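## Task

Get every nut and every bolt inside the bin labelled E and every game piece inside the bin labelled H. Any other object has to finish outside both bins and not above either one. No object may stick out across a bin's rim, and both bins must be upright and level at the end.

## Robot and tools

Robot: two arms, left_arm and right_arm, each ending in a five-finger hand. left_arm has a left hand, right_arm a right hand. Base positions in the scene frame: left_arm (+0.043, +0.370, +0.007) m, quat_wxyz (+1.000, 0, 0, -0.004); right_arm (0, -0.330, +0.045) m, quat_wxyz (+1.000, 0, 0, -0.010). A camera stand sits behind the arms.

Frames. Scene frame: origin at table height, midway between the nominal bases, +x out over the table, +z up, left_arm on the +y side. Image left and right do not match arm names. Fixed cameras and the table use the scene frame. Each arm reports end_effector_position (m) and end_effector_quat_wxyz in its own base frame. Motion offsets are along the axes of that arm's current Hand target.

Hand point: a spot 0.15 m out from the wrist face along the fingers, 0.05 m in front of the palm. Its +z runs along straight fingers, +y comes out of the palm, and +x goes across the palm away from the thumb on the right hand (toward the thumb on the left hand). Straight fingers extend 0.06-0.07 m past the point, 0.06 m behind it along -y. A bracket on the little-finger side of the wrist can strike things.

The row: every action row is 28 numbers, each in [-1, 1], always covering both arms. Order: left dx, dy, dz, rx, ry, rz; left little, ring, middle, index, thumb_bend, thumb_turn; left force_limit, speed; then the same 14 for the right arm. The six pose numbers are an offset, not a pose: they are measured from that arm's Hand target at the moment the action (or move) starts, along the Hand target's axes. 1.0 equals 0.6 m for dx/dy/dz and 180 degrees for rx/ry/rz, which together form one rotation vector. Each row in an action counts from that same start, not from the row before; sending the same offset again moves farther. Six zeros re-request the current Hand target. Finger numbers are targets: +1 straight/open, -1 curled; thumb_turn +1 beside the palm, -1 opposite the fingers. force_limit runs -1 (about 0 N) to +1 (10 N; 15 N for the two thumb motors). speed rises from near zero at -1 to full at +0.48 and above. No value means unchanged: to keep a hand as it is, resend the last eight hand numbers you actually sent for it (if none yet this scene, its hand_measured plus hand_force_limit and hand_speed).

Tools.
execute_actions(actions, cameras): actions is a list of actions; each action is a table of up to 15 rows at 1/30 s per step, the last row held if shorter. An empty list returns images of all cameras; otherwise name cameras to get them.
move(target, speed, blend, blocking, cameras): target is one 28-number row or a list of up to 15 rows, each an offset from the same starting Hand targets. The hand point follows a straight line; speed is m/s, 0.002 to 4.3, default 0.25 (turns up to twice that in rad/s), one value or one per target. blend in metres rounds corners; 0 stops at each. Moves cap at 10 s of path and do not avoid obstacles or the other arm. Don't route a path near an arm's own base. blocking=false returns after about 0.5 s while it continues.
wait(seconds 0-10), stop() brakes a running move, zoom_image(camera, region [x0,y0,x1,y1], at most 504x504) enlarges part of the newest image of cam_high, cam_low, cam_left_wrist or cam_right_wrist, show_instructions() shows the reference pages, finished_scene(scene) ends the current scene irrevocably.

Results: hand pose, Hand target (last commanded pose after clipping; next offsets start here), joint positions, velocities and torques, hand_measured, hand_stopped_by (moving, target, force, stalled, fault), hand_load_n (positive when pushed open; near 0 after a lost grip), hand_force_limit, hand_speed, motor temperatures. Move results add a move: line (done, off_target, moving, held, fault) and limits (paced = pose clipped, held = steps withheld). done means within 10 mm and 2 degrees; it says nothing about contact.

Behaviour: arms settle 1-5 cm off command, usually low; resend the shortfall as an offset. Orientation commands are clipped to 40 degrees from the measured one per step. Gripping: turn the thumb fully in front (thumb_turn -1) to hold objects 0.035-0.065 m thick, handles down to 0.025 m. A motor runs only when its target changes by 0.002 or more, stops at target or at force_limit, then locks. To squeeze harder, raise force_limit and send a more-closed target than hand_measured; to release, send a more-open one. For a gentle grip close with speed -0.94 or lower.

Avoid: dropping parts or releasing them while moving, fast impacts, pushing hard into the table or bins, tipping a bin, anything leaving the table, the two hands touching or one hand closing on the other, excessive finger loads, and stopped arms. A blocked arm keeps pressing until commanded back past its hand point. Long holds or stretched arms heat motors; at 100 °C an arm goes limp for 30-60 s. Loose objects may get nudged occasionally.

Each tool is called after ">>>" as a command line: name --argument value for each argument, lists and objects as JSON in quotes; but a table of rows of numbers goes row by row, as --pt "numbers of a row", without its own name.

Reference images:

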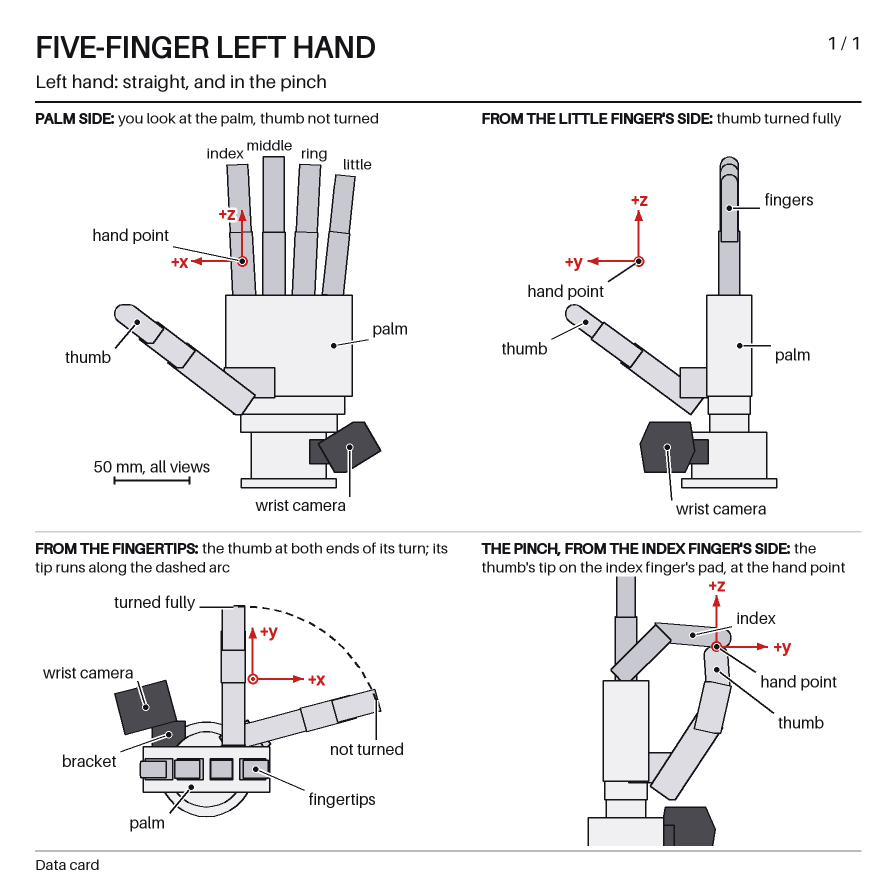

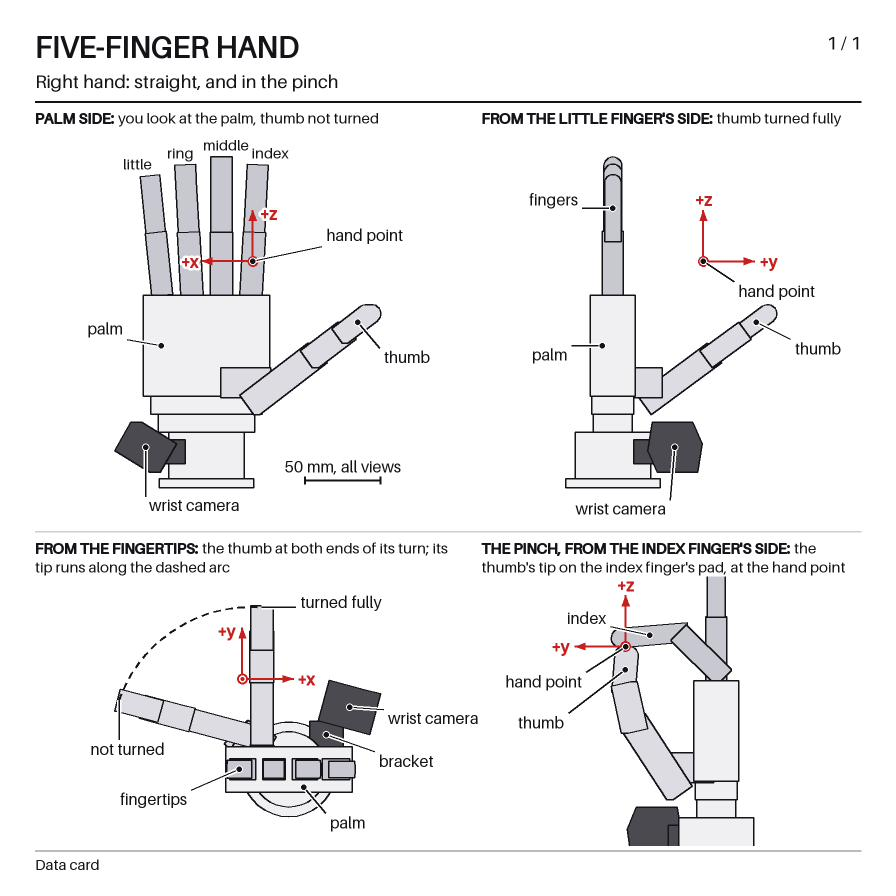

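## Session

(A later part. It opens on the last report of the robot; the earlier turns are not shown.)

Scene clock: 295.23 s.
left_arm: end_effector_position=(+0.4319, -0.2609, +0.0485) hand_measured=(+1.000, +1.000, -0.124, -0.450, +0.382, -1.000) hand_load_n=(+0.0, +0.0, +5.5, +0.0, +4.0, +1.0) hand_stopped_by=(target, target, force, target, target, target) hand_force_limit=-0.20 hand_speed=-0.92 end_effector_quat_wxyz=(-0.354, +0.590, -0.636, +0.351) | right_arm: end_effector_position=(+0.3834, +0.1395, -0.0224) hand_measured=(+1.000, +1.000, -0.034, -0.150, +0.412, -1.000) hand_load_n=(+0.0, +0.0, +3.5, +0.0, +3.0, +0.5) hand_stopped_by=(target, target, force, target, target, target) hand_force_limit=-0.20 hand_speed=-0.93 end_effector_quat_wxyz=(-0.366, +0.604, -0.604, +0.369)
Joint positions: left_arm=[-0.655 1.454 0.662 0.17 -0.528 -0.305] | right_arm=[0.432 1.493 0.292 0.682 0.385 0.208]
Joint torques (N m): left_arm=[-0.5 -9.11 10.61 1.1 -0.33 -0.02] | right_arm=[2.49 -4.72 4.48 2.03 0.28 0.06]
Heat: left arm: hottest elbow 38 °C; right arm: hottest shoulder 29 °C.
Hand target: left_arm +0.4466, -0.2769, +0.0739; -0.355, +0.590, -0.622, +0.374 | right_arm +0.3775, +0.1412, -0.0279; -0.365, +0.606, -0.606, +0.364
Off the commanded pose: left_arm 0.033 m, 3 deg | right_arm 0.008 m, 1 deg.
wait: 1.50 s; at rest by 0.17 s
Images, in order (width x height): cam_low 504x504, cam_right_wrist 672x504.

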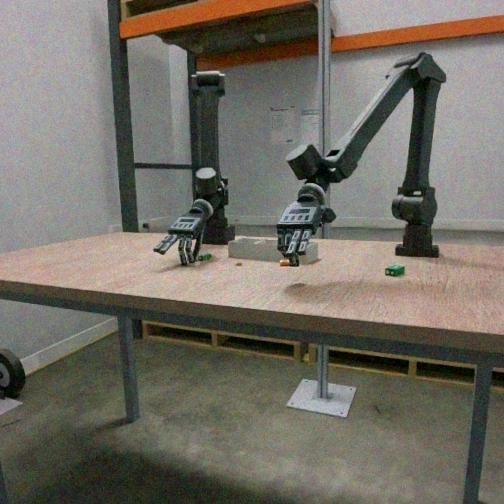

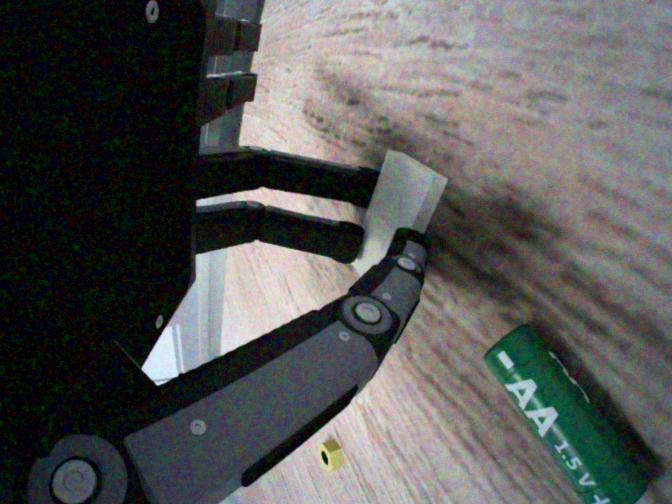

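>>> move --pt "0 0 0 0 0 0 1 1 -0.5 -0.45 0.38 -1 -0.2 -0.92 0 0 0 0 0 0 1 1 0.3 0.3 0.41 -1 -0.2 -0.5" --pt "0 0 0 0 0 0 1 1 -0.5 -0.45 0.38 -1 -0.2 -0.92 0 0.0116 0.0011 0 0 0 1 1 0.3 0.3 0.41 -1 -0.2 -0.5" --speed 0.06 --cameras '["cam_right_wrist","cam_low"]'

>>> zoom_image --camera "cam_right_wrist" --region '[320, 130, 500, 310]'

>>> zoom_image --camera "cam_low" --region '[155, 230, 215, 280]'

Scene clock: 309.07 s.
left_arm: end_effector_position=(+0.4319, -0.2609, +0.0485) hand_measured=(+1.000, +1.000, -0.124, -0.450, +0.382, -1.000) hand_load_n=(+0.0, +0.0, +5.5, +0.0, +4.0, +1.0) hand_stopped_by=(target, target, force, target, target, target) hand_force_limit=-0.20 hand_speed=-0.92 end_effector_quat_wxyz=(-0.354, +0.590, -0.636, +0.351) | right_arm: end_effector_position=(+0.3833, +0.1399, -0.0259) hand_measured=(+1.000, +1.000, +0.300, +0.300, +0.410, -1.000) hand_load_n=(+0.0, +0.0, +0.5, +0.0, +0.0, +0.0) hand_stopped_by=(target, target, target, target, target, target) hand_force_limit=-0.20 hand_speed=-0.50 end_effector_quat_wxyz=(-0.369, +0.602, -0.604, +0.371)
Joint positions: left_arm=[-0.655 1.454 0.662 0.17 -0.528 -0.305] | right_arm=[0.435 1.517 0.287 0.717 0.389 0.21]
Joint torques (N m): left_arm=[-0.5 -9.11 10.62 1.1 -0.33 -0.02] | right_arm=[2.73 -4.37 3.86 2.19 0.27 0.07]
Heat: left arm: hottest elbow 38 °C; right arm: hottest shoulder 29 °C.
Hand target: left_arm +0.4466, -0.2769, +0.0739; -0.355, +0.590, -0.622, +0.374 | right_arm +0.3749, +0.1411, -0.0342; -0.365, +0.606, -0.606, +0.364
Off the commanded pose: left_arm 0.033 m, 3 deg | right_arm 0.012 m, 1 deg.
move: off_target (left_arm, right_arm)
Images, in order (width x height): cam_low 504x504, cam_right_wrist 672x504.

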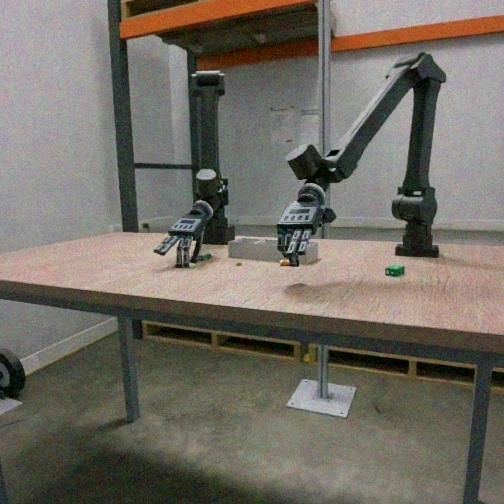

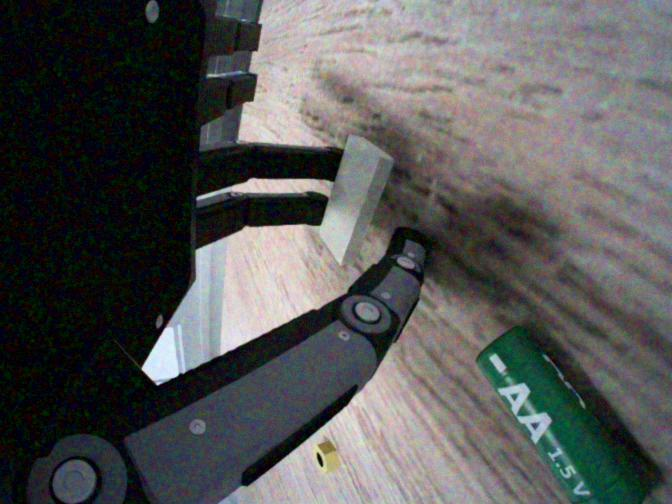

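Scaled by 2.800 from the camera's 672x504 image, which has a finer 960x720 frame.

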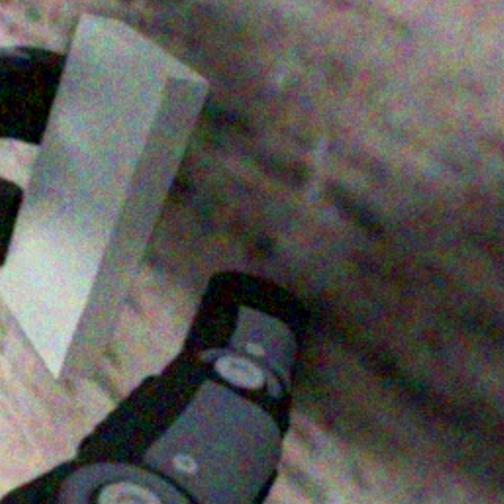

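Scaled by 8.400 from the camera's 504x504 image, which has a finer 720x720 frame.

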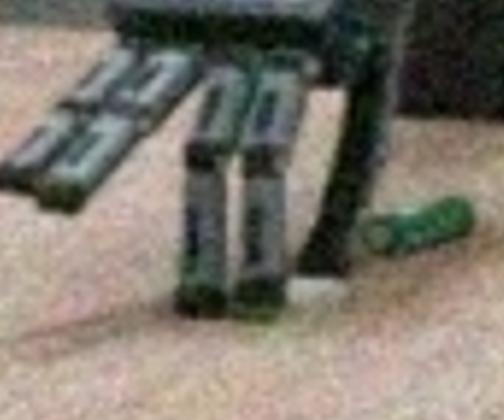

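>>> move --pt "0 0 0 0 0 0 1 1 -0.5 -0.45 0.38 -1 -0.2 -0.92 0 -0.0442 -0.0235 0 0 0 1 1 0.3 0.3 0.41 -1 -0.2 -0.5" --pt "0 0 0 0 0 0 1 1 -0.5 -0.45 0.38 -1 -0.2 -0.92 0 -0.1283 -0.0248 0.0444 0 0 1 1 0.3 0.3 0.35 -1 -0.2 -0.5" --speed 0.1 --blend 0.01 --cameras '["cam_right_wrist","cam_high"]'

>>> zoom_image --camera "cam_right_wrist" --region '[380, 120, 580, 320]'

Scene clock: 370.13 s.
left_arm: end_effector_position=(+0.4319, -0.2609, +0.0485) hand_measured=(+1.000, +1.000, -0.124, -0.450, +0.382, -1.000) hand_load_n=(-0.5, +0.0, +5.5, +0.0, +4.0, +0.5) hand_stopped_by=(target, target, force, target, target, target) hand_force_limit=-0.20 hand_speed=-0.92 end_effector_quat_wxyz=(-0.354, +0.590, -0.636, +0.351) | right_arm: end_effector_position=(+0.3908, +0.1374, +0.0292) hand_measured=(+1.000, +1.000, +0.300, +0.300, +0.350, -1.000) hand_load_n=(+0.0, +0.0, +0.0, +0.0, +0.0, +0.0) hand_stopped_by=(target, target, target, target, target, target) hand_force_limit=-0.20 hand_speed=-0.50 end_effector_quat_wxyz=(-0.394, +0.584, -0.588, +0.398)
Joint positions: left_arm=[-0.655 1.454 0.662 0.17 -0.528 -0.305] | right_arm=[0.435 1.311 0.287 0.606 0.409 0.174]
Joint torques (N m): left_arm=[-0.5 -9.11 10.62 1.13 -0.34 -0.01] | right_arm=[2.2 -5.36 7.61 2.52 0.3 -0.18]
Motor temperatures (°C): left_arm=[27 25 39 22 25 23] | right_arm=[27 28 25 25 22 23]
Heat: left arm: hottest elbow 39 °C; right arm: hottest shoulder 28 °C.
Hand target: left_arm +0.4466, -0.2769, +0.0739; -0.355, +0.590, -0.622, +0.374 | right_arm +0.3978, +0.1411, +0.0407; -0.406, +0.579, -0.579, +0.406
Off the commanded pose: left_arm 0.033 m, 3 deg | right_arm 0.014 m, 2 deg.
move: off_target (left_arm, right_arm); target 2's new numbers were sent with right_arm's hand 0.014 m and 2 deg from that target
Images, in order (width x height): cam_high 504x504, cam_right_wrist 672x504.

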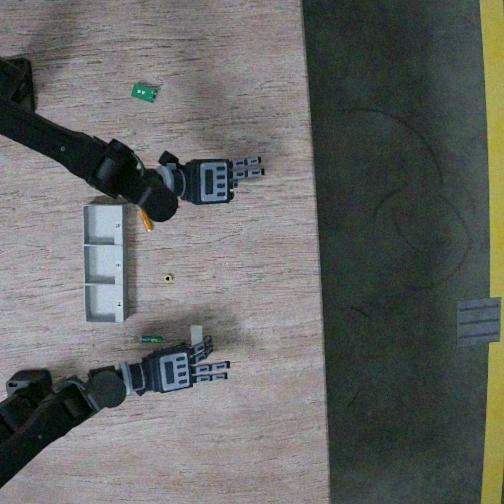

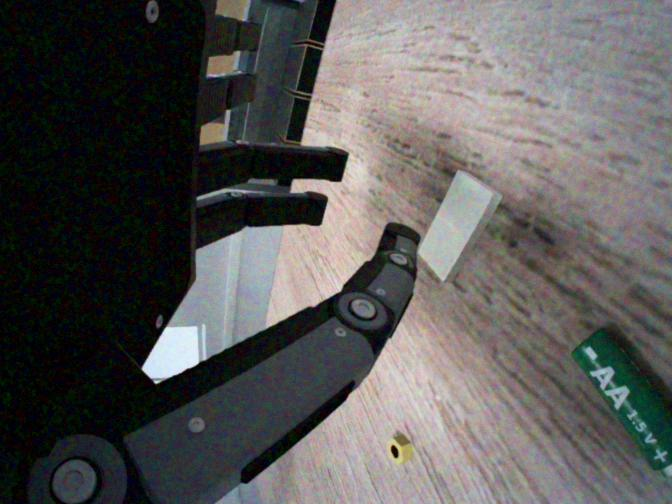

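Scaled by 2.520 from the camera's 672x504 image, which has a finer 960x720 frame.

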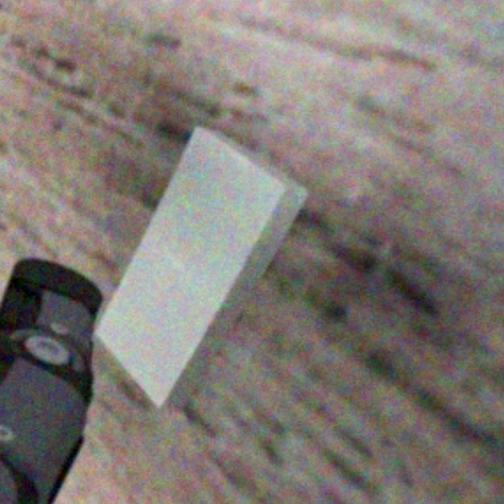

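>>> move --target '[0,0,0,0,0,0,1,1,-0.5,-0.45,0.38,-1,-0.2,-0.92,0,0.0792,0.0199,0,0,0,1,1,0.3,0.3,0.35,-1,-0.2,-0.5]' --speed 0.08 --cameras '["cam_right_wrist"]'

>>> zoom_image --camera "cam_right_wrist" --region '[320, 110, 520, 310]'

Scene clock: 381.33 s.
left_arm: end_effector_position=(+0.4319, -0.2609, +0.0485) hand_measured=(+1.000, +1.000, -0.124, -0.450, +0.382, -1.000) hand_load_n=(+0.0, +0.0, +5.5, +0.0, +4.0, +1.0) hand_stopped_by=(target, target, force, target, target, target) hand_force_limit=-0.20 hand_speed=-0.92 end_effector_quat_wxyz=(-0.354, +0.590, -0.636, +0.351) | right_arm: end_effector_position=(+0.3959, +0.1393, -0.0074) hand_measured=(+1.000, +1.000, +0.300, +0.300, +0.350, -1.000) hand_load_n=(+0.0, +0.0, +0.0, +0.0, +0.0, +0.0) hand_stopped_by=(target, target, target, target, target, target) hand_force_limit=-0.20 hand_speed=-0.50 end_effector_quat_wxyz=(-0.405, +0.575, -0.585, +0.404)
Joint positions: left_arm=[-0.655 1.454 0.662 0.17 -0.528 -0.305] | right_arm=[0.437 1.549 0.266 0.895 0.415 0.174]
Joint torques (N m): left_arm=[-0.44 -9.05 10.62 1.13 -0.33 -0.02] | right_arm=[2.73 -5.36 4 2.58 0.32 -0.14]
Heat: left arm: hottest elbow 39 °C; right arm: hottest shoulder 28 °C.
Hand target: left_arm +0.4466, -0.2769, +0.0739; -0.355, +0.590, -0.622, +0.374 | right_arm +0.3928, +0.1413, -0.0080; -0.406, +0.579, -0.579, +0.405
Off the commanded pose: left_arm 0.033 m, 3 deg | right_arm 0.004 m, 1 deg.
move: off_target (left_arm)
Images, in order (width x height): cam_right_wrist 672x504.

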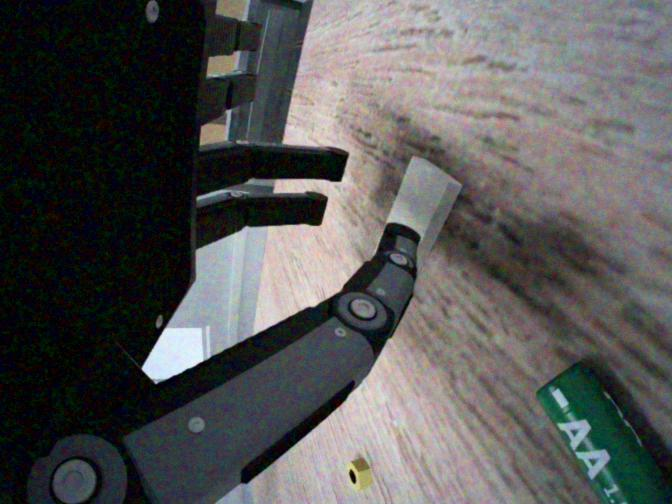

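Scaled by 2.520 from the camera's 672x504 image, which has a finer 960x720 frame.

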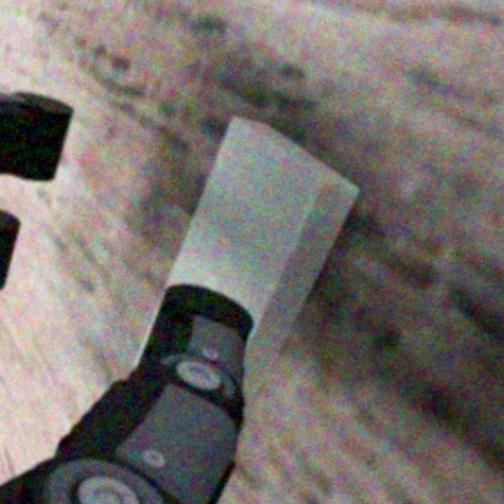

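>>> move --target '[0,0,0,0,0,0,1,1,-0.5,-0.45,0.38,-1,-0.2,-0.92,0,0.0313,0.0043,0,0,0,1,1,0.3,0.3,0.35,-1,-0.2,-0.5]' --speed 0.05 --cameras '["cam_right_wrist","cam_low"]'

>>> zoom_image --camera "cam_right_wrist" --region '[320, 110, 520, 310]'

>>> zoom_image --camera "cam_low" --region '[155, 230, 215, 280]'

Scene clock: 392.60 s.
left_arm: end_effector_position=(+0.4319, -0.2609, +0.0485) hand_measured=(+1.000, +1.000, -0.124, -0.450, +0.382, -1.000) hand_load_n=(+0.0, +0.0, +5.0, +0.0, +4.5, +1.0) hand_stopped_by=(target, target, force, target, target, target) hand_force_limit=-0.20 hand_speed=-0.92 end_effector_quat_wxyz=(-0.354, +0.590, -0.636, +0.351) | right_arm: end_effector_position=(+0.3927, +0.1396, -0.0249) hand_measured=(+1.000, +1.000, +0.300, +0.300, +0.350, -1.000) hand_load_n=(+0.0, -0.5, +0.0, +0.0, +0.0, +0.0) hand_stopped_by=(target, target, target, target, target, target) hand_force_limit=-0.20 hand_speed=-0.50 end_effector_quat_wxyz=(-0.406, +0.575, -0.584, +0.405)
Joint positions: left_arm=[-0.655 1.454 0.662 0.17 -0.528 -0.305] | right_arm=[0.444 1.653 0.256 1.012 0.421 0.174]
Joint torques (N m): left_arm=[-0.44 -9.05 10.62 1.11 -0.33 -0.01] | right_arm=[2.73 -5.66 2.93 2.55 0.32 -0.11]
Heat: left arm: hottest elbow 39 °C; right arm: hottest shoulder 28 °C.
Hand target: left_arm +0.4466, -0.2769, +0.0739; -0.355, +0.590, -0.622, +0.374 | right_arm +0.3889, +0.1413, -0.0265; -0.406, +0.579, -0.579, +0.405
Off the commanded pose: left_arm 0.033 m, 3 deg | right_arm 0.005 m, 1 deg.
move: off_target (left_arm)
Images, in order (width x height): cam_low 504x504, cam_right_wrist 672x504.

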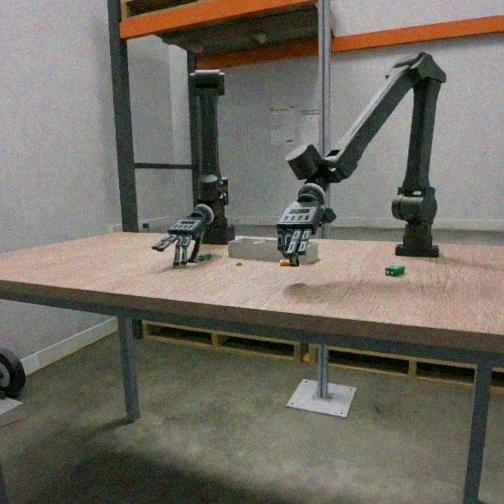

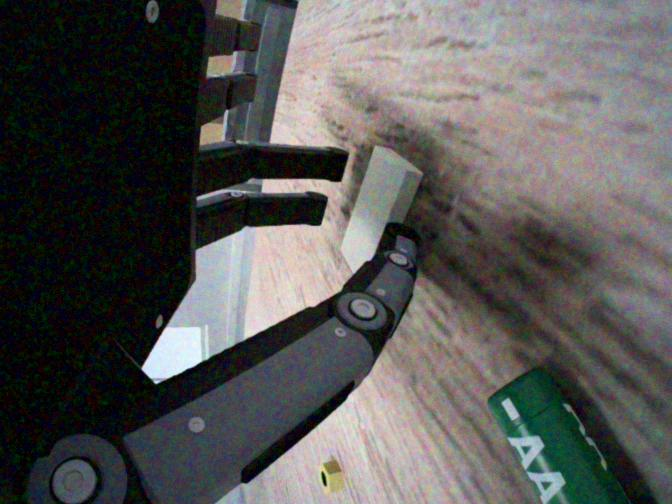

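Scaled by 2.520 from the camera's 672x504 image, which has a finer 960x720 frame.

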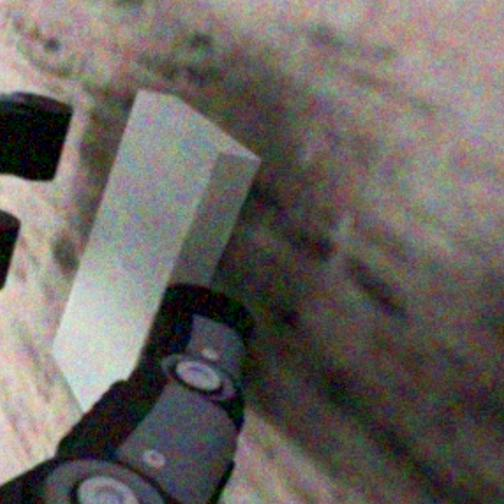

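Scaled by 8.400 from the camera's 504x504 image, which has a finer 720x720 frame.

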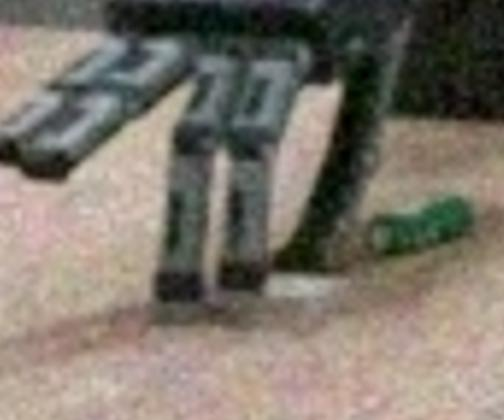

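>>> execute_actions --actions '[[[0,0,0,0,0,0,1,1,-0.5,-0.45,0.38,-1,-0.2,-0.92,0,0,0,0,0,0,1,1,-0.15,-0.12,0.35,-1,-0.2,-0.93]]]'

>>> wait --seconds 2 --cameras '["cam_low","cam_right_wrist"]'

>>> zoom_image --camera "cam_right_wrist" --region '[320, 110, 520, 310]'

>>> zoom_image --camera "cam_low" --region '[155, 230, 215, 280]'

Scene clock: 399.13 s.
left_arm: end_effector_position=(+0.4319, -0.2609, +0.0485) hand_measured=(+1.000, +1.000, -0.124, -0.450, +0.382, -1.000) hand_load_n=(-0.5, +0.0, +5.5, +0.0, +4.0, +1.0) hand_stopped_by=(target, target, force, target, target, target) hand_force_limit=-0.20 hand_speed=-0.92 end_effector_quat_wxyz=(-0.354, +0.590, -0.636, +0.351) | right_arm: end_effector_position=(+0.3930, +0.1396, -0.0244) hand_measured=(+1.000, +1.000, +0.000, -0.120, +0.350, -1.000) hand_load_n=(+0.0, +0.0, +4.5, +0.0, +3.5, +0.5) hand_stopped_by=(target, target, force, target, target, target) hand_force_limit=-0.20 hand_speed=-0.93 end_effector_quat_wxyz=(-0.406, +0.574, -0.584, +0.405)
Joint positions: left_arm=[-0.655 1.454 0.662 0.17 -0.528 -0.305] | right_arm=[0.444 1.653 0.256 1.014 0.422 0.174]
Joint torques (N m): left_arm=[-0.5 -9.05 10.62 1.11 -0.33 -0.01] | right_arm=[2.61 -5.66 2.93 2.44 0.31 -0.11]
Heat: left arm: hottest elbow 39 °C; right arm: hottest shoulder 28 °C.
Hand target: left_arm +0.4466, -0.2769, +0.0739; -0.355, +0.590, -0.622, +0.374 | right_arm +0.3889, +0.1413, -0.0265; -0.406, +0.579, -0.579, +0.406
Off the commanded pose: left_arm 0.033 m, 3 deg | right_arm 0.005 m, 1 deg.
Step readings (end_effector_position of left_arm | right_arm):
0: (+0.4319, -0.2609, +0.0485) | (+0.3927, +0.1396, -0.0249)
1: (+0.4319, -0.2609, +0.0485) | (+0.3927, +0.1396, -0.0249)
2: (+0.4319, -0.2609, +0.0485) | (+0.3927, +0.1396, -0.0249)
4: (+0.4319, -0.2609, +0.0485) | (+0.3927, +0.1396, -0.0249)
8: (+0.4319, -0.2609, +0.0485) | (+0.3927, +0.1395, -0.0249)
15: (+0.4319, -0.2609, +0.0485) | (+0.3927, +0.1395, -0.0249)

Scene clock: 401.13 s.
left_arm: end_effector_position=(+0.4319, -0.2609, +0.0485) hand_measured=(+1.000, +1.000, -0.124, -0.450, +0.382, -1.000) hand_load_n=(+0.0, +0.0, +5.5, +0.0, +4.0, +0.5) hand_stopped_by=(target, target, force, target, target, target) hand_force_limit=-0.20 hand_speed=-0.92 end_effector_quat_wxyz=(-0.354, +0.590, -0.636, +0.351) | right_arm: end_effector_position=(+0.3930, +0.1396, -0.0244) hand_measured=(+1.000, +1.000, +0.000, -0.120, +0.350, -1.000) hand_load_n=(-0.5, +0.0, +4.5, +0.0, +3.0, +0.5) hand_stopped_by=(target, target, force, target, target, target) hand_force_limit=-0.20 hand_speed=-0.93 end_effector_quat_wxyz=(-0.406, +0.574, -0.584, +0.405)
Joint positions: left_arm=[-0.655 1.454 0.662 0.17 -0.528 -0.305] | right_arm=[0.444 1.653 0.256 1.014 0.422 0.174]
Joint torques (N m): left_arm=[-0.44 -9.05 10.62 1.11 -0.33 -0.01] | right_arm=[2.67 -5.54 2.97 2.44 0.3 -0.11]
Heat: left arm: hottest elbow 39 °C; right arm: hottest shoulder 28 °C.
Hand target: left_arm +0.4466, -0.2769, +0.0739; -0.355, +0.590, -0.622, +0.374 | right_arm +0.3889, +0.1413, -0.0265; -0.406, +0.579, -0.579, +0.406
Off the commanded pose: left_arm 0.033 m, 3 deg | right_arm 0.005 m, 1 deg.
wait: 2.00 s; at rest by 0.17 s
Images, in order (width x height): cam_low 504x504, cam_right_wrist 672x504.

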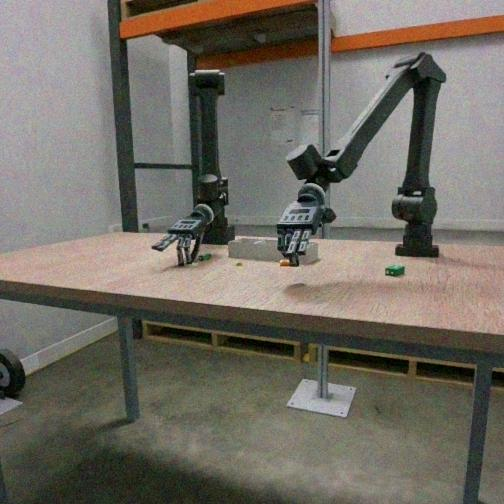

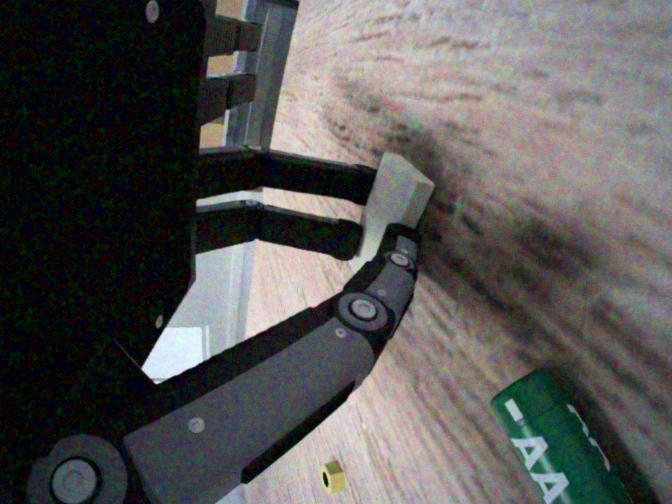

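Scaled by 2.520 from the camera's 672x504 image, which has a finer 960x720 frame.

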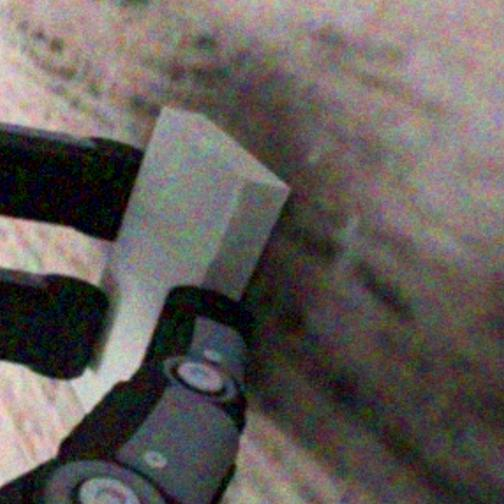

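Scaled by 8.400 from the camera's 504x504 image, which has a finer 720x720 frame.

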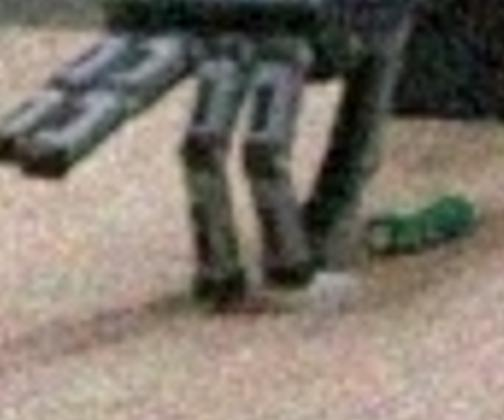

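>>> move --pt "0 0 0 0 0 0 1 1 -0.5 -0.45 0.38 -1 -0.2 -0.92 0 0 0 0 0 0 1 1 -0.15 0.1 0.35 -1 -0.2 -0.9" --pt "0 0 0 0 0 0 1 1 -0.5 -0.45 0.38 -1 -0.2 -0.92 0.0 -0.054 -0.001 0 0 0 1 1 -0.15 0.1 0.35 -1 -0.2 -0.9" --speed 0.04 --cameras '["cam_low","cam_right_wrist"]'

>>> zoom_image --camera "cam_low" --region '[155, 220, 215, 270]'

Scene clock: 406.67 s.
left_arm: end_effector_position=(+0.4319, -0.2609, +0.0485) hand_measured=(+1.000, +1.000, -0.124, -0.450, +0.382, -1.000) hand_load_n=(+0.0, +0.0, +5.5, +0.0, +4.0, +1.0) hand_stopped_by=(target, target, force, target, target, target) hand_force_limit=-0.20 hand_speed=-0.92 end_effector_quat_wxyz=(-0.354, +0.590, -0.636, +0.351) | right_arm: end_effector_position=(+0.3886, +0.1398, -0.0049) hand_measured=(+1.000, +1.000, +0.000, +0.100, +0.350, -1.000) hand_load_n=(+0.0, +0.0, +4.5, +0.0, +3.0, +0.5) hand_stopped_by=(target, target, force, target, target, target) hand_force_limit=-0.20 hand_speed=-0.90 end_effector_quat_wxyz=(-0.401, +0.583, -0.584, +0.399)
Joint positions: left_arm=[-0.655 1.454 0.662 0.17 -0.528 -0.305] | right_arm=[0.444 1.505 0.256 0.845 0.411 0.172]
Joint torques (N m): left_arm=[-0.44 -9 10.62 1.13 -0.33 -0.01] | right_arm=[1.44 -6.36 6.72 1.48 0.11 -0.17]
Heat: left arm: hottest elbow 39 °C; right arm: hottest shoulder 28 °C.
Hand target: left_arm +0.4466, -0.2769, +0.0739; -0.355, +0.590, -0.622, +0.374 | right_arm +0.3994, +0.1413, +0.0042; -0.406, +0.579, -0.579, +0.406
Off the commanded pose: left_arm 0.033 m, 3 deg | right_arm 0.014 m, 1 deg.
move: off_target (left_arm, right_arm)
Images, in order (width x height): cam_low 504x504, cam_right_wrist 672x504.

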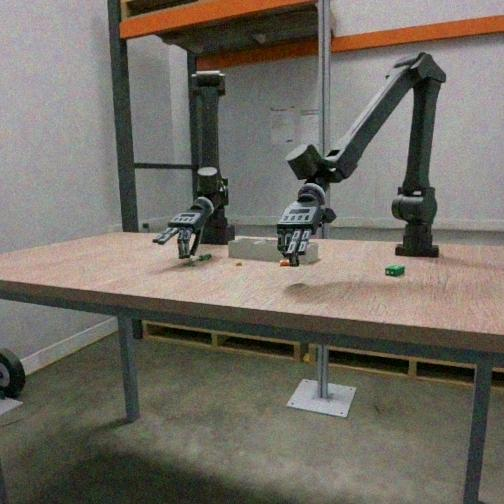

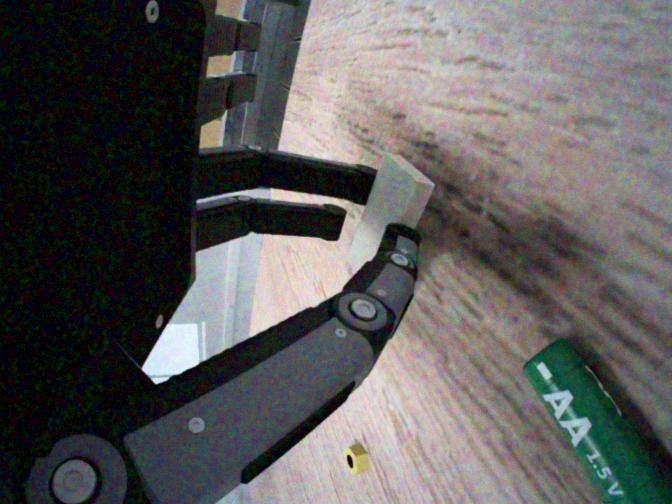

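Scaled by 8.400 from the camera's 504x504 image, which has a finer 720x720 frame.

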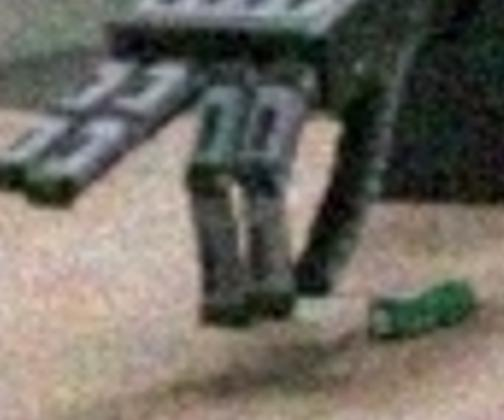

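>>> move --pt "0 0 0 0 0 0 1 1 -0.5 -0.45 0.38 -1 -0.2 -0.92 0 -0.141 -0.0513 0 0 0 1 1 -0.15 0.1 0.35 -1 -0.2 -0.9" --pt "0 0 0 0 0 0 1 1 -0.5 -0.45 0.38 -1 -0.2 -0.92 -0.1312 -0.1085 -0.1448 0 -0.235 -0.0855 1 1 -0.15 0.1 0.35 -1 -0.2 -0.9" --pt "0 0 0 0 0 0 1 1 -0.5 -0.45 0.38 -1 -0.2 -0.92 -0.1312 -0.0108 -0.3648 0 -0.47 -0.171 1 1 -0.15 0.1 0.35 -1 -0.2 -0.9" --speed '[0.08,0.2,0.2]' --blend '[0.02,0.03,0]' --cameras '["cam_high","cam_right_wrist"]'

Scene clock: 455.07 s.
left_arm: end_effector_position=(+0.4319, -0.2609, +0.0485) hand_measured=(+1.000, +1.000, -0.124, -0.450, +0.382, -1.000) hand_load_n=(+0.0, +0.0, +5.5, +0.0, +4.0, +1.0) hand_stopped_by=(target, target, force, target, target, target) hand_force_limit=-0.20 hand_speed=-0.92 end_effector_quat_wxyz=(-0.354, +0.590, -0.636, +0.351) | right_arm: end_effector_position=(+0.1741, +0.2130, +0.0668) hand_measured=(+1.000, +1.000, +0.000, +0.100, +0.350, -1.000) hand_load_n=(+0.0, +0.0, +4.5, +0.0, +3.0, +0.5) hand_stopped_by=(target, target, force, target, target, target) hand_force_limit=-0.20 hand_speed=-0.90 end_effector_quat_wxyz=(-0.568, +0.822, -0.020, -0.019)
Joint positions: left_arm=[-0.655 1.454 0.662 0.17 -0.528 -0.305] | right_arm=[0.246 1.001 0.345 -0.36 -1.142 -0.916]
Joint torques (N m): left_arm=[-0.44 -9.11 10.62 1.1 -0.33 -0.01] | right_arm=[2.14 -1.14 13.39 0.58 -0.79 -0.17]
Heat: left arm: hottest elbow 39 °C; right arm: hottest shoulder 29 °C.
Hand target: left_arm +0.4466, -0.2769, +0.0739; -0.355, +0.590, -0.622, +0.374 | right_arm +0.1958, +0.2198, +0.0850; -0.574, +0.819, +0.001, +0.000
Off the commanded pose: left_arm 0.033 m, 3 deg | right_arm 0.029 m, 3 deg.
move: off_target (left_arm, right_arm)
Images, in order (width x height): cam_high 504x504, cam_right_wrist 672x504.

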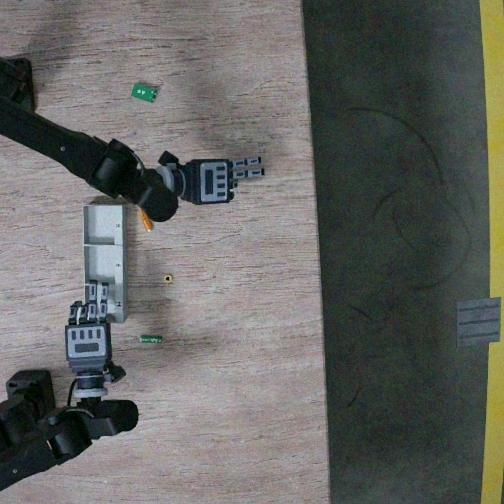

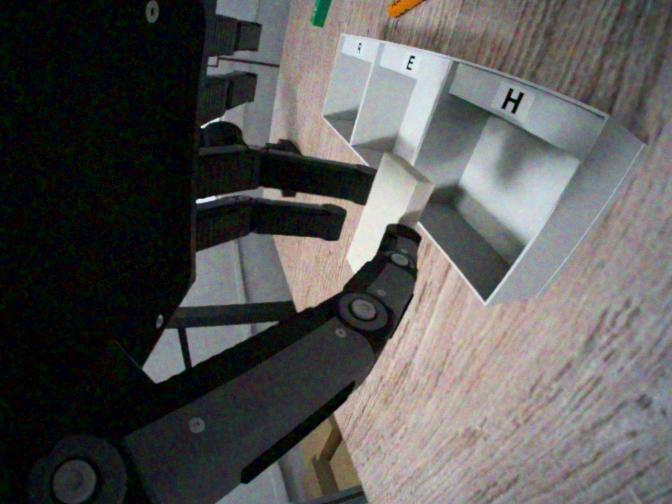

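>>> zoom_image --camera "cam_right_wrist" --region '[320, 30, 660, 320]'

Scaled by 1.482 from the camera's 672x504 image, which has a finer 960x720 frame.

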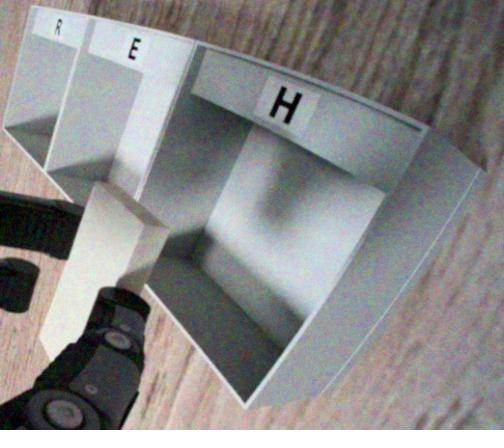

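>>> move --pt "0 0 0 0 0 0 1 1 -0.5 -0.45 0.38 -1 -0.2 -0.92 0.0067 -0.0269 0.0009 0 0 0 1 1 -0.15 0.1 0.35 -1 -0.2 -0.9" --pt "0 0 0 0 0 0 1 1 -0.5 -0.45 0.38 -1 -0.2 -0.92 0 0.0453 0.0218 0 0 0 1 1 -0.15 0.1 0.35 -1 -0.2 -0.9" --speed '[0.1,0.08]' --cameras '["cam_high","cam_right_wrist"]'

>>> zoom_image --camera "cam_right_wrist" --region '[300, 30, 640, 320]'

Scene clock: 483.97 s.
left_arm: end_effector_position=(+0.4319, -0.2609, +0.0485) hand_measured=(+1.000, +1.000, -0.124, -0.450, +0.382, -1.000) hand_load_n=(+0.0, +0.0, +5.5, +0.0, +4.5, +0.5) hand_stopped_by=(target, target, force, target, target, target) hand_force_limit=-0.20 hand_speed=-0.92 end_effector_quat_wxyz=(-0.354, +0.590, -0.636, +0.351) | right_arm: end_effector_position=(+0.1977, +0.2221, +0.0577) hand_measured=(+1.000, +1.000, +0.000, +0.100, +0.350, -1.000) hand_load_n=(+0.0, -0.5, +4.5, +0.0, +3.0, +0.5) hand_stopped_by=(target, target, force, target, target, target) hand_force_limit=-0.20 hand_speed=-0.90 end_effector_quat_wxyz=(-0.573, +0.819, +0.000, +0.001)
Joint positions: left_arm=[-0.655 1.454 0.662 0.17 -0.528 -0.305] | right_arm=[0.26 1.101 0.36 -0.21 -1.136 -0.906]
Joint torques (N m): left_arm=[-0.44 -9.11 10.63 1.11 -0.33 -0.01] | right_arm=[2.02 -2.08 7.53 1.63 -0.67 -0.02]
Heat: left arm: hottest elbow 39 °C; right arm: hottest elbow 29 °C.
Hand target: left_arm +0.4466, -0.2769, +0.0739; -0.355, +0.590, -0.622, +0.374 | right_arm +0.1959, +0.2227, +0.0550; -0.574, +0.819, +0.001, +0.000
Off the commanded pose: left_arm 0.033 m, 3 deg | right_arm 0.003 m, 0 deg.
move: off_target (left_arm)
Images, in order (width x height): cam_high 504x504, cam_right_wrist 672x504.

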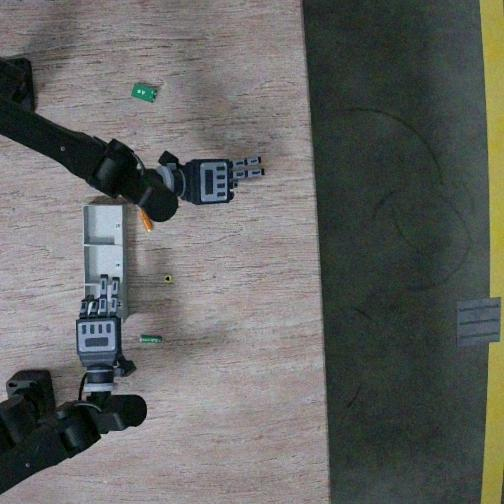

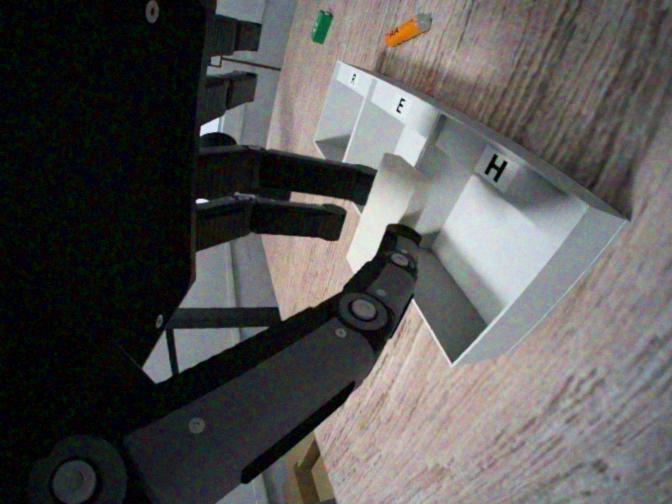

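Scaled by 1.482 from the camera's 672x504 image, which has a finer 960x720 frame.

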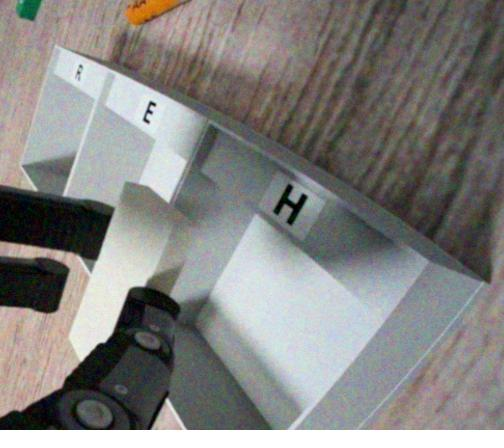

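>>> zoom_image --camera "cam_high" --region '[60, 190, 180, 350]'

Scaled by 3.150 from the camera's 504x504 image, which has a finer 720x720 frame.

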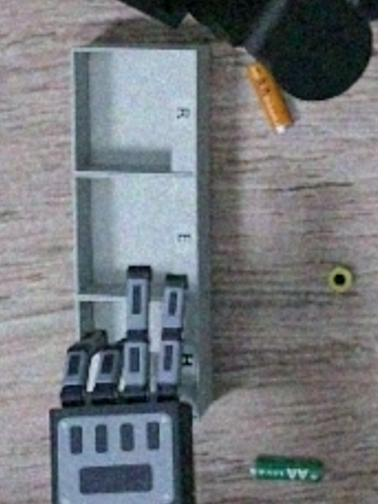

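>>> execute_actions --actions '[]' --cameras '["cam_low"]'

>>> zoom_image --camera "cam_low" --region '[180, 190, 340, 290]'

Scene clock: 517.30 s.
left_arm: end_effector_position=(+0.4319, -0.2609, +0.0485) hand_measured=(+1.000, +1.000, -0.124, -0.450, +0.382, -1.000) hand_load_n=(+0.0, +0.0, +5.5, +0.0, +4.0, +0.5) hand_stopped_by=(target, target, force, target, target, target) hand_force_limit=-0.20 hand_speed=-0.92 end_effector_quat_wxyz=(-0.354, +0.590, -0.636, +0.351) | right_arm: end_effector_position=(+0.1977, +0.2221, +0.0577) hand_measured=(+1.000, +1.000, +0.000, +0.100, +0.350, -1.000) hand_load_n=(+0.0, +0.0, +4.5, +0.0, +3.0, +0.5) hand_stopped_by=(target, target, force, target, target, target) hand_force_limit=-0.20 hand_speed=-0.90 end_effector_quat_wxyz=(-0.573, +0.819, +0.000, +0.001)
Joint positions: left_arm=[-0.655 1.454 0.662 0.17 -0.528 -0.305] | right_arm=[0.26 1.101 0.36 -0.21 -1.136 -0.906]
Joint velocities: within noise
Joint torques (N m): left_arm=[-0.44 -9.05 10.62 1.14 -0.33 -0.01] | right_arm=[2.08 -1.9 7.53 1.63 -0.68 -0.02]
Motor temperatures (°C): left_arm=[27 25 39 22 25 23] | right_arm=[27 28 28 25 23 23]
Heat: left arm: hottest elbow 39 °C; right arm: hottest shoulder 28 °C.
Hand target: left_arm +0.4466, -0.2769, +0.0739; -0.355, +0.590, -0.622, +0.374 | right_arm +0.1959, +0.2227, +0.0550; -0.574, +0.819, +0.001, +0.000
Off the commanded pose: left_arm 0.033 m, 3 deg | right_arm 0.003 m, 0 deg.
Images, in order (width x height): cam_low 504x504.

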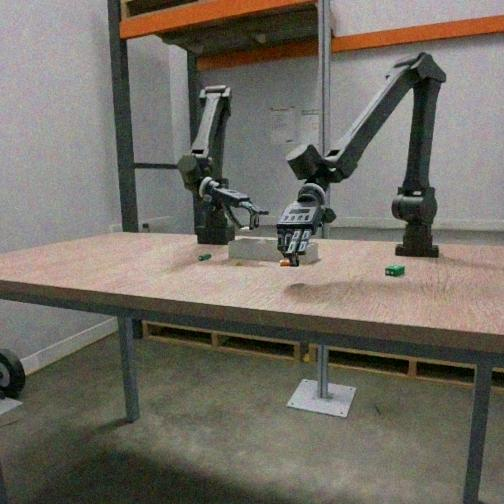

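Scaled by 3.150 from the camera's 504x504 image, which has a finer 720x720 frame.

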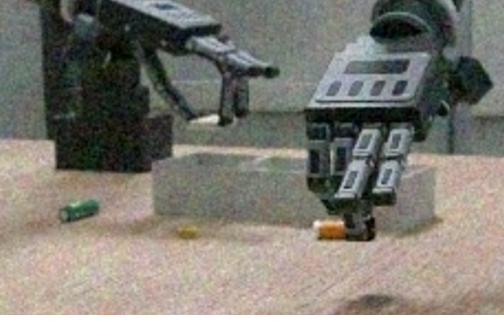

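>>> zoom_image --camera "cam_low" --region '[220, 200, 290, 270]'

Scaled by 7.200 from the camera's 504x504 image, which has a finer 720x720 frame.

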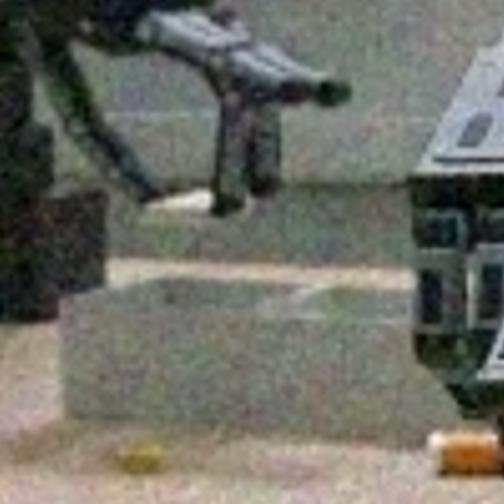

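>>> move --pt "0 0 0 0 0 0 1 1 -0.5 -0.45 0.38 -1 -0.2 -0.92 -0.015 -0.035 0.008 0 0 0 1 1 -0.15 0.1 0.35 -1 -0.2 -0.9" --pt "0 0 0 0 0 0 1 1 -0.5 -0.45 0.38 -1 -0.2 -0.92 -0.015 0.0245 0.0302 0 0 0 1 1 -0.15 0.1 0.35 -1 -0.2 -0.9" --speed '[0.1,0.08]' --cameras '["cam_right_wrist","cam_low"]'

>>> zoom_image --camera "cam_right_wrist" --region '[300, 80, 640, 400]'

>>> zoom_image --camera "cam_low" --region '[220, 200, 290, 270]'

Scene clock: 532.97 s.
left_arm: end_effector_position=(+0.4319, -0.2609, +0.0485) hand_measured=(+1.000, +1.000, -0.124, -0.450, +0.382, -1.000) hand_load_n=(+0.0, +0.0, +5.5, +0.0, +4.0, +1.0) hand_stopped_by=(target, target, force, target, target, target) hand_force_limit=-0.20 hand_speed=-0.92 end_effector_quat_wxyz=(-0.354, +0.590, -0.636, +0.351) | right_arm: end_effector_position=(+0.1908, +0.2332, +0.0371) hand_measured=(+1.000, +1.000, +0.000, +0.100, +0.350, -1.000) hand_load_n=(+0.0, +0.0, +4.5, +0.0, +3.0, +0.0) hand_stopped_by=(target, target, force, target, target, target) hand_force_limit=-0.20 hand_speed=-0.90 end_effector_quat_wxyz=(-0.574, +0.819, +0.003, +0.005)
Joint positions: left_arm=[-0.655 1.454 0.662 0.17 -0.528 -0.305] | right_arm=[0.315 1.158 0.302 0 -1.102 -0.811]
Joint torques (N m): left_arm=[-0.38 -9.11 10.63 1.1 -0.33 -0.02] | right_arm=[2.61 -2.32 6.83 1.8 -0.5 0.1]
Heat: left arm: hottest elbow 40 °C; right arm: hottest shoulder 28 °C.
Hand target: left_arm +0.4466, -0.2769, +0.0739; -0.355, +0.590, -0.622, +0.374 | right_arm +0.1868, +0.2348, +0.0350; -0.574, +0.819, +0.001, +0.000
Off the commanded pose: left_arm 0.033 m, 3 deg | right_arm 0.005 m, 1 deg.
move: off_target (left_arm)
Images, in order (width x height): cam_low 504x504, cam_right_wrist 672x504.

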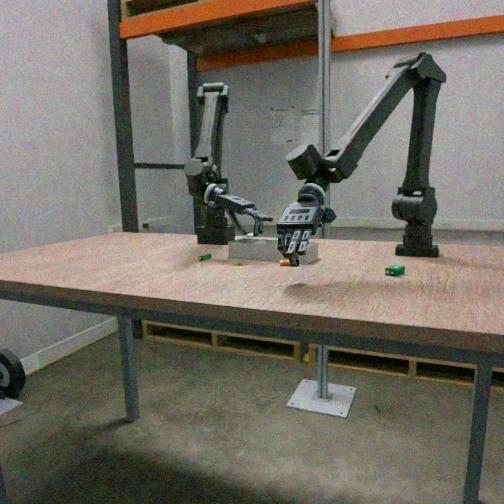

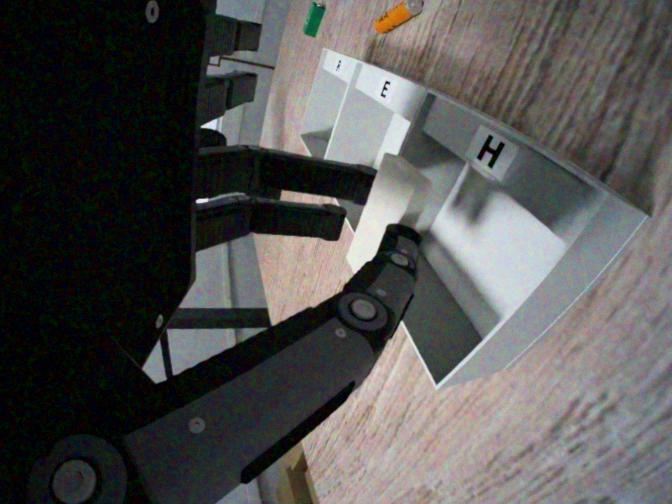

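Scaled by 1.482 from the camera's 672x504 image, which has a finer 960x720 frame.

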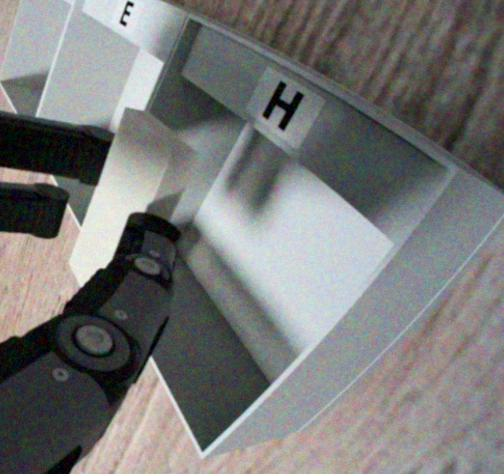

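Scaled by 7.200 from the camera's 504x504 image, which has a finer 720x720 frame.

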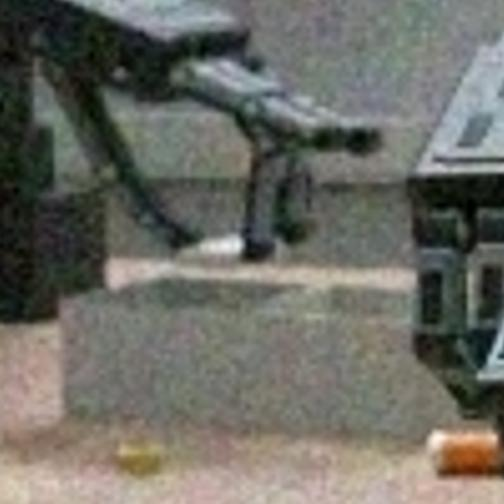

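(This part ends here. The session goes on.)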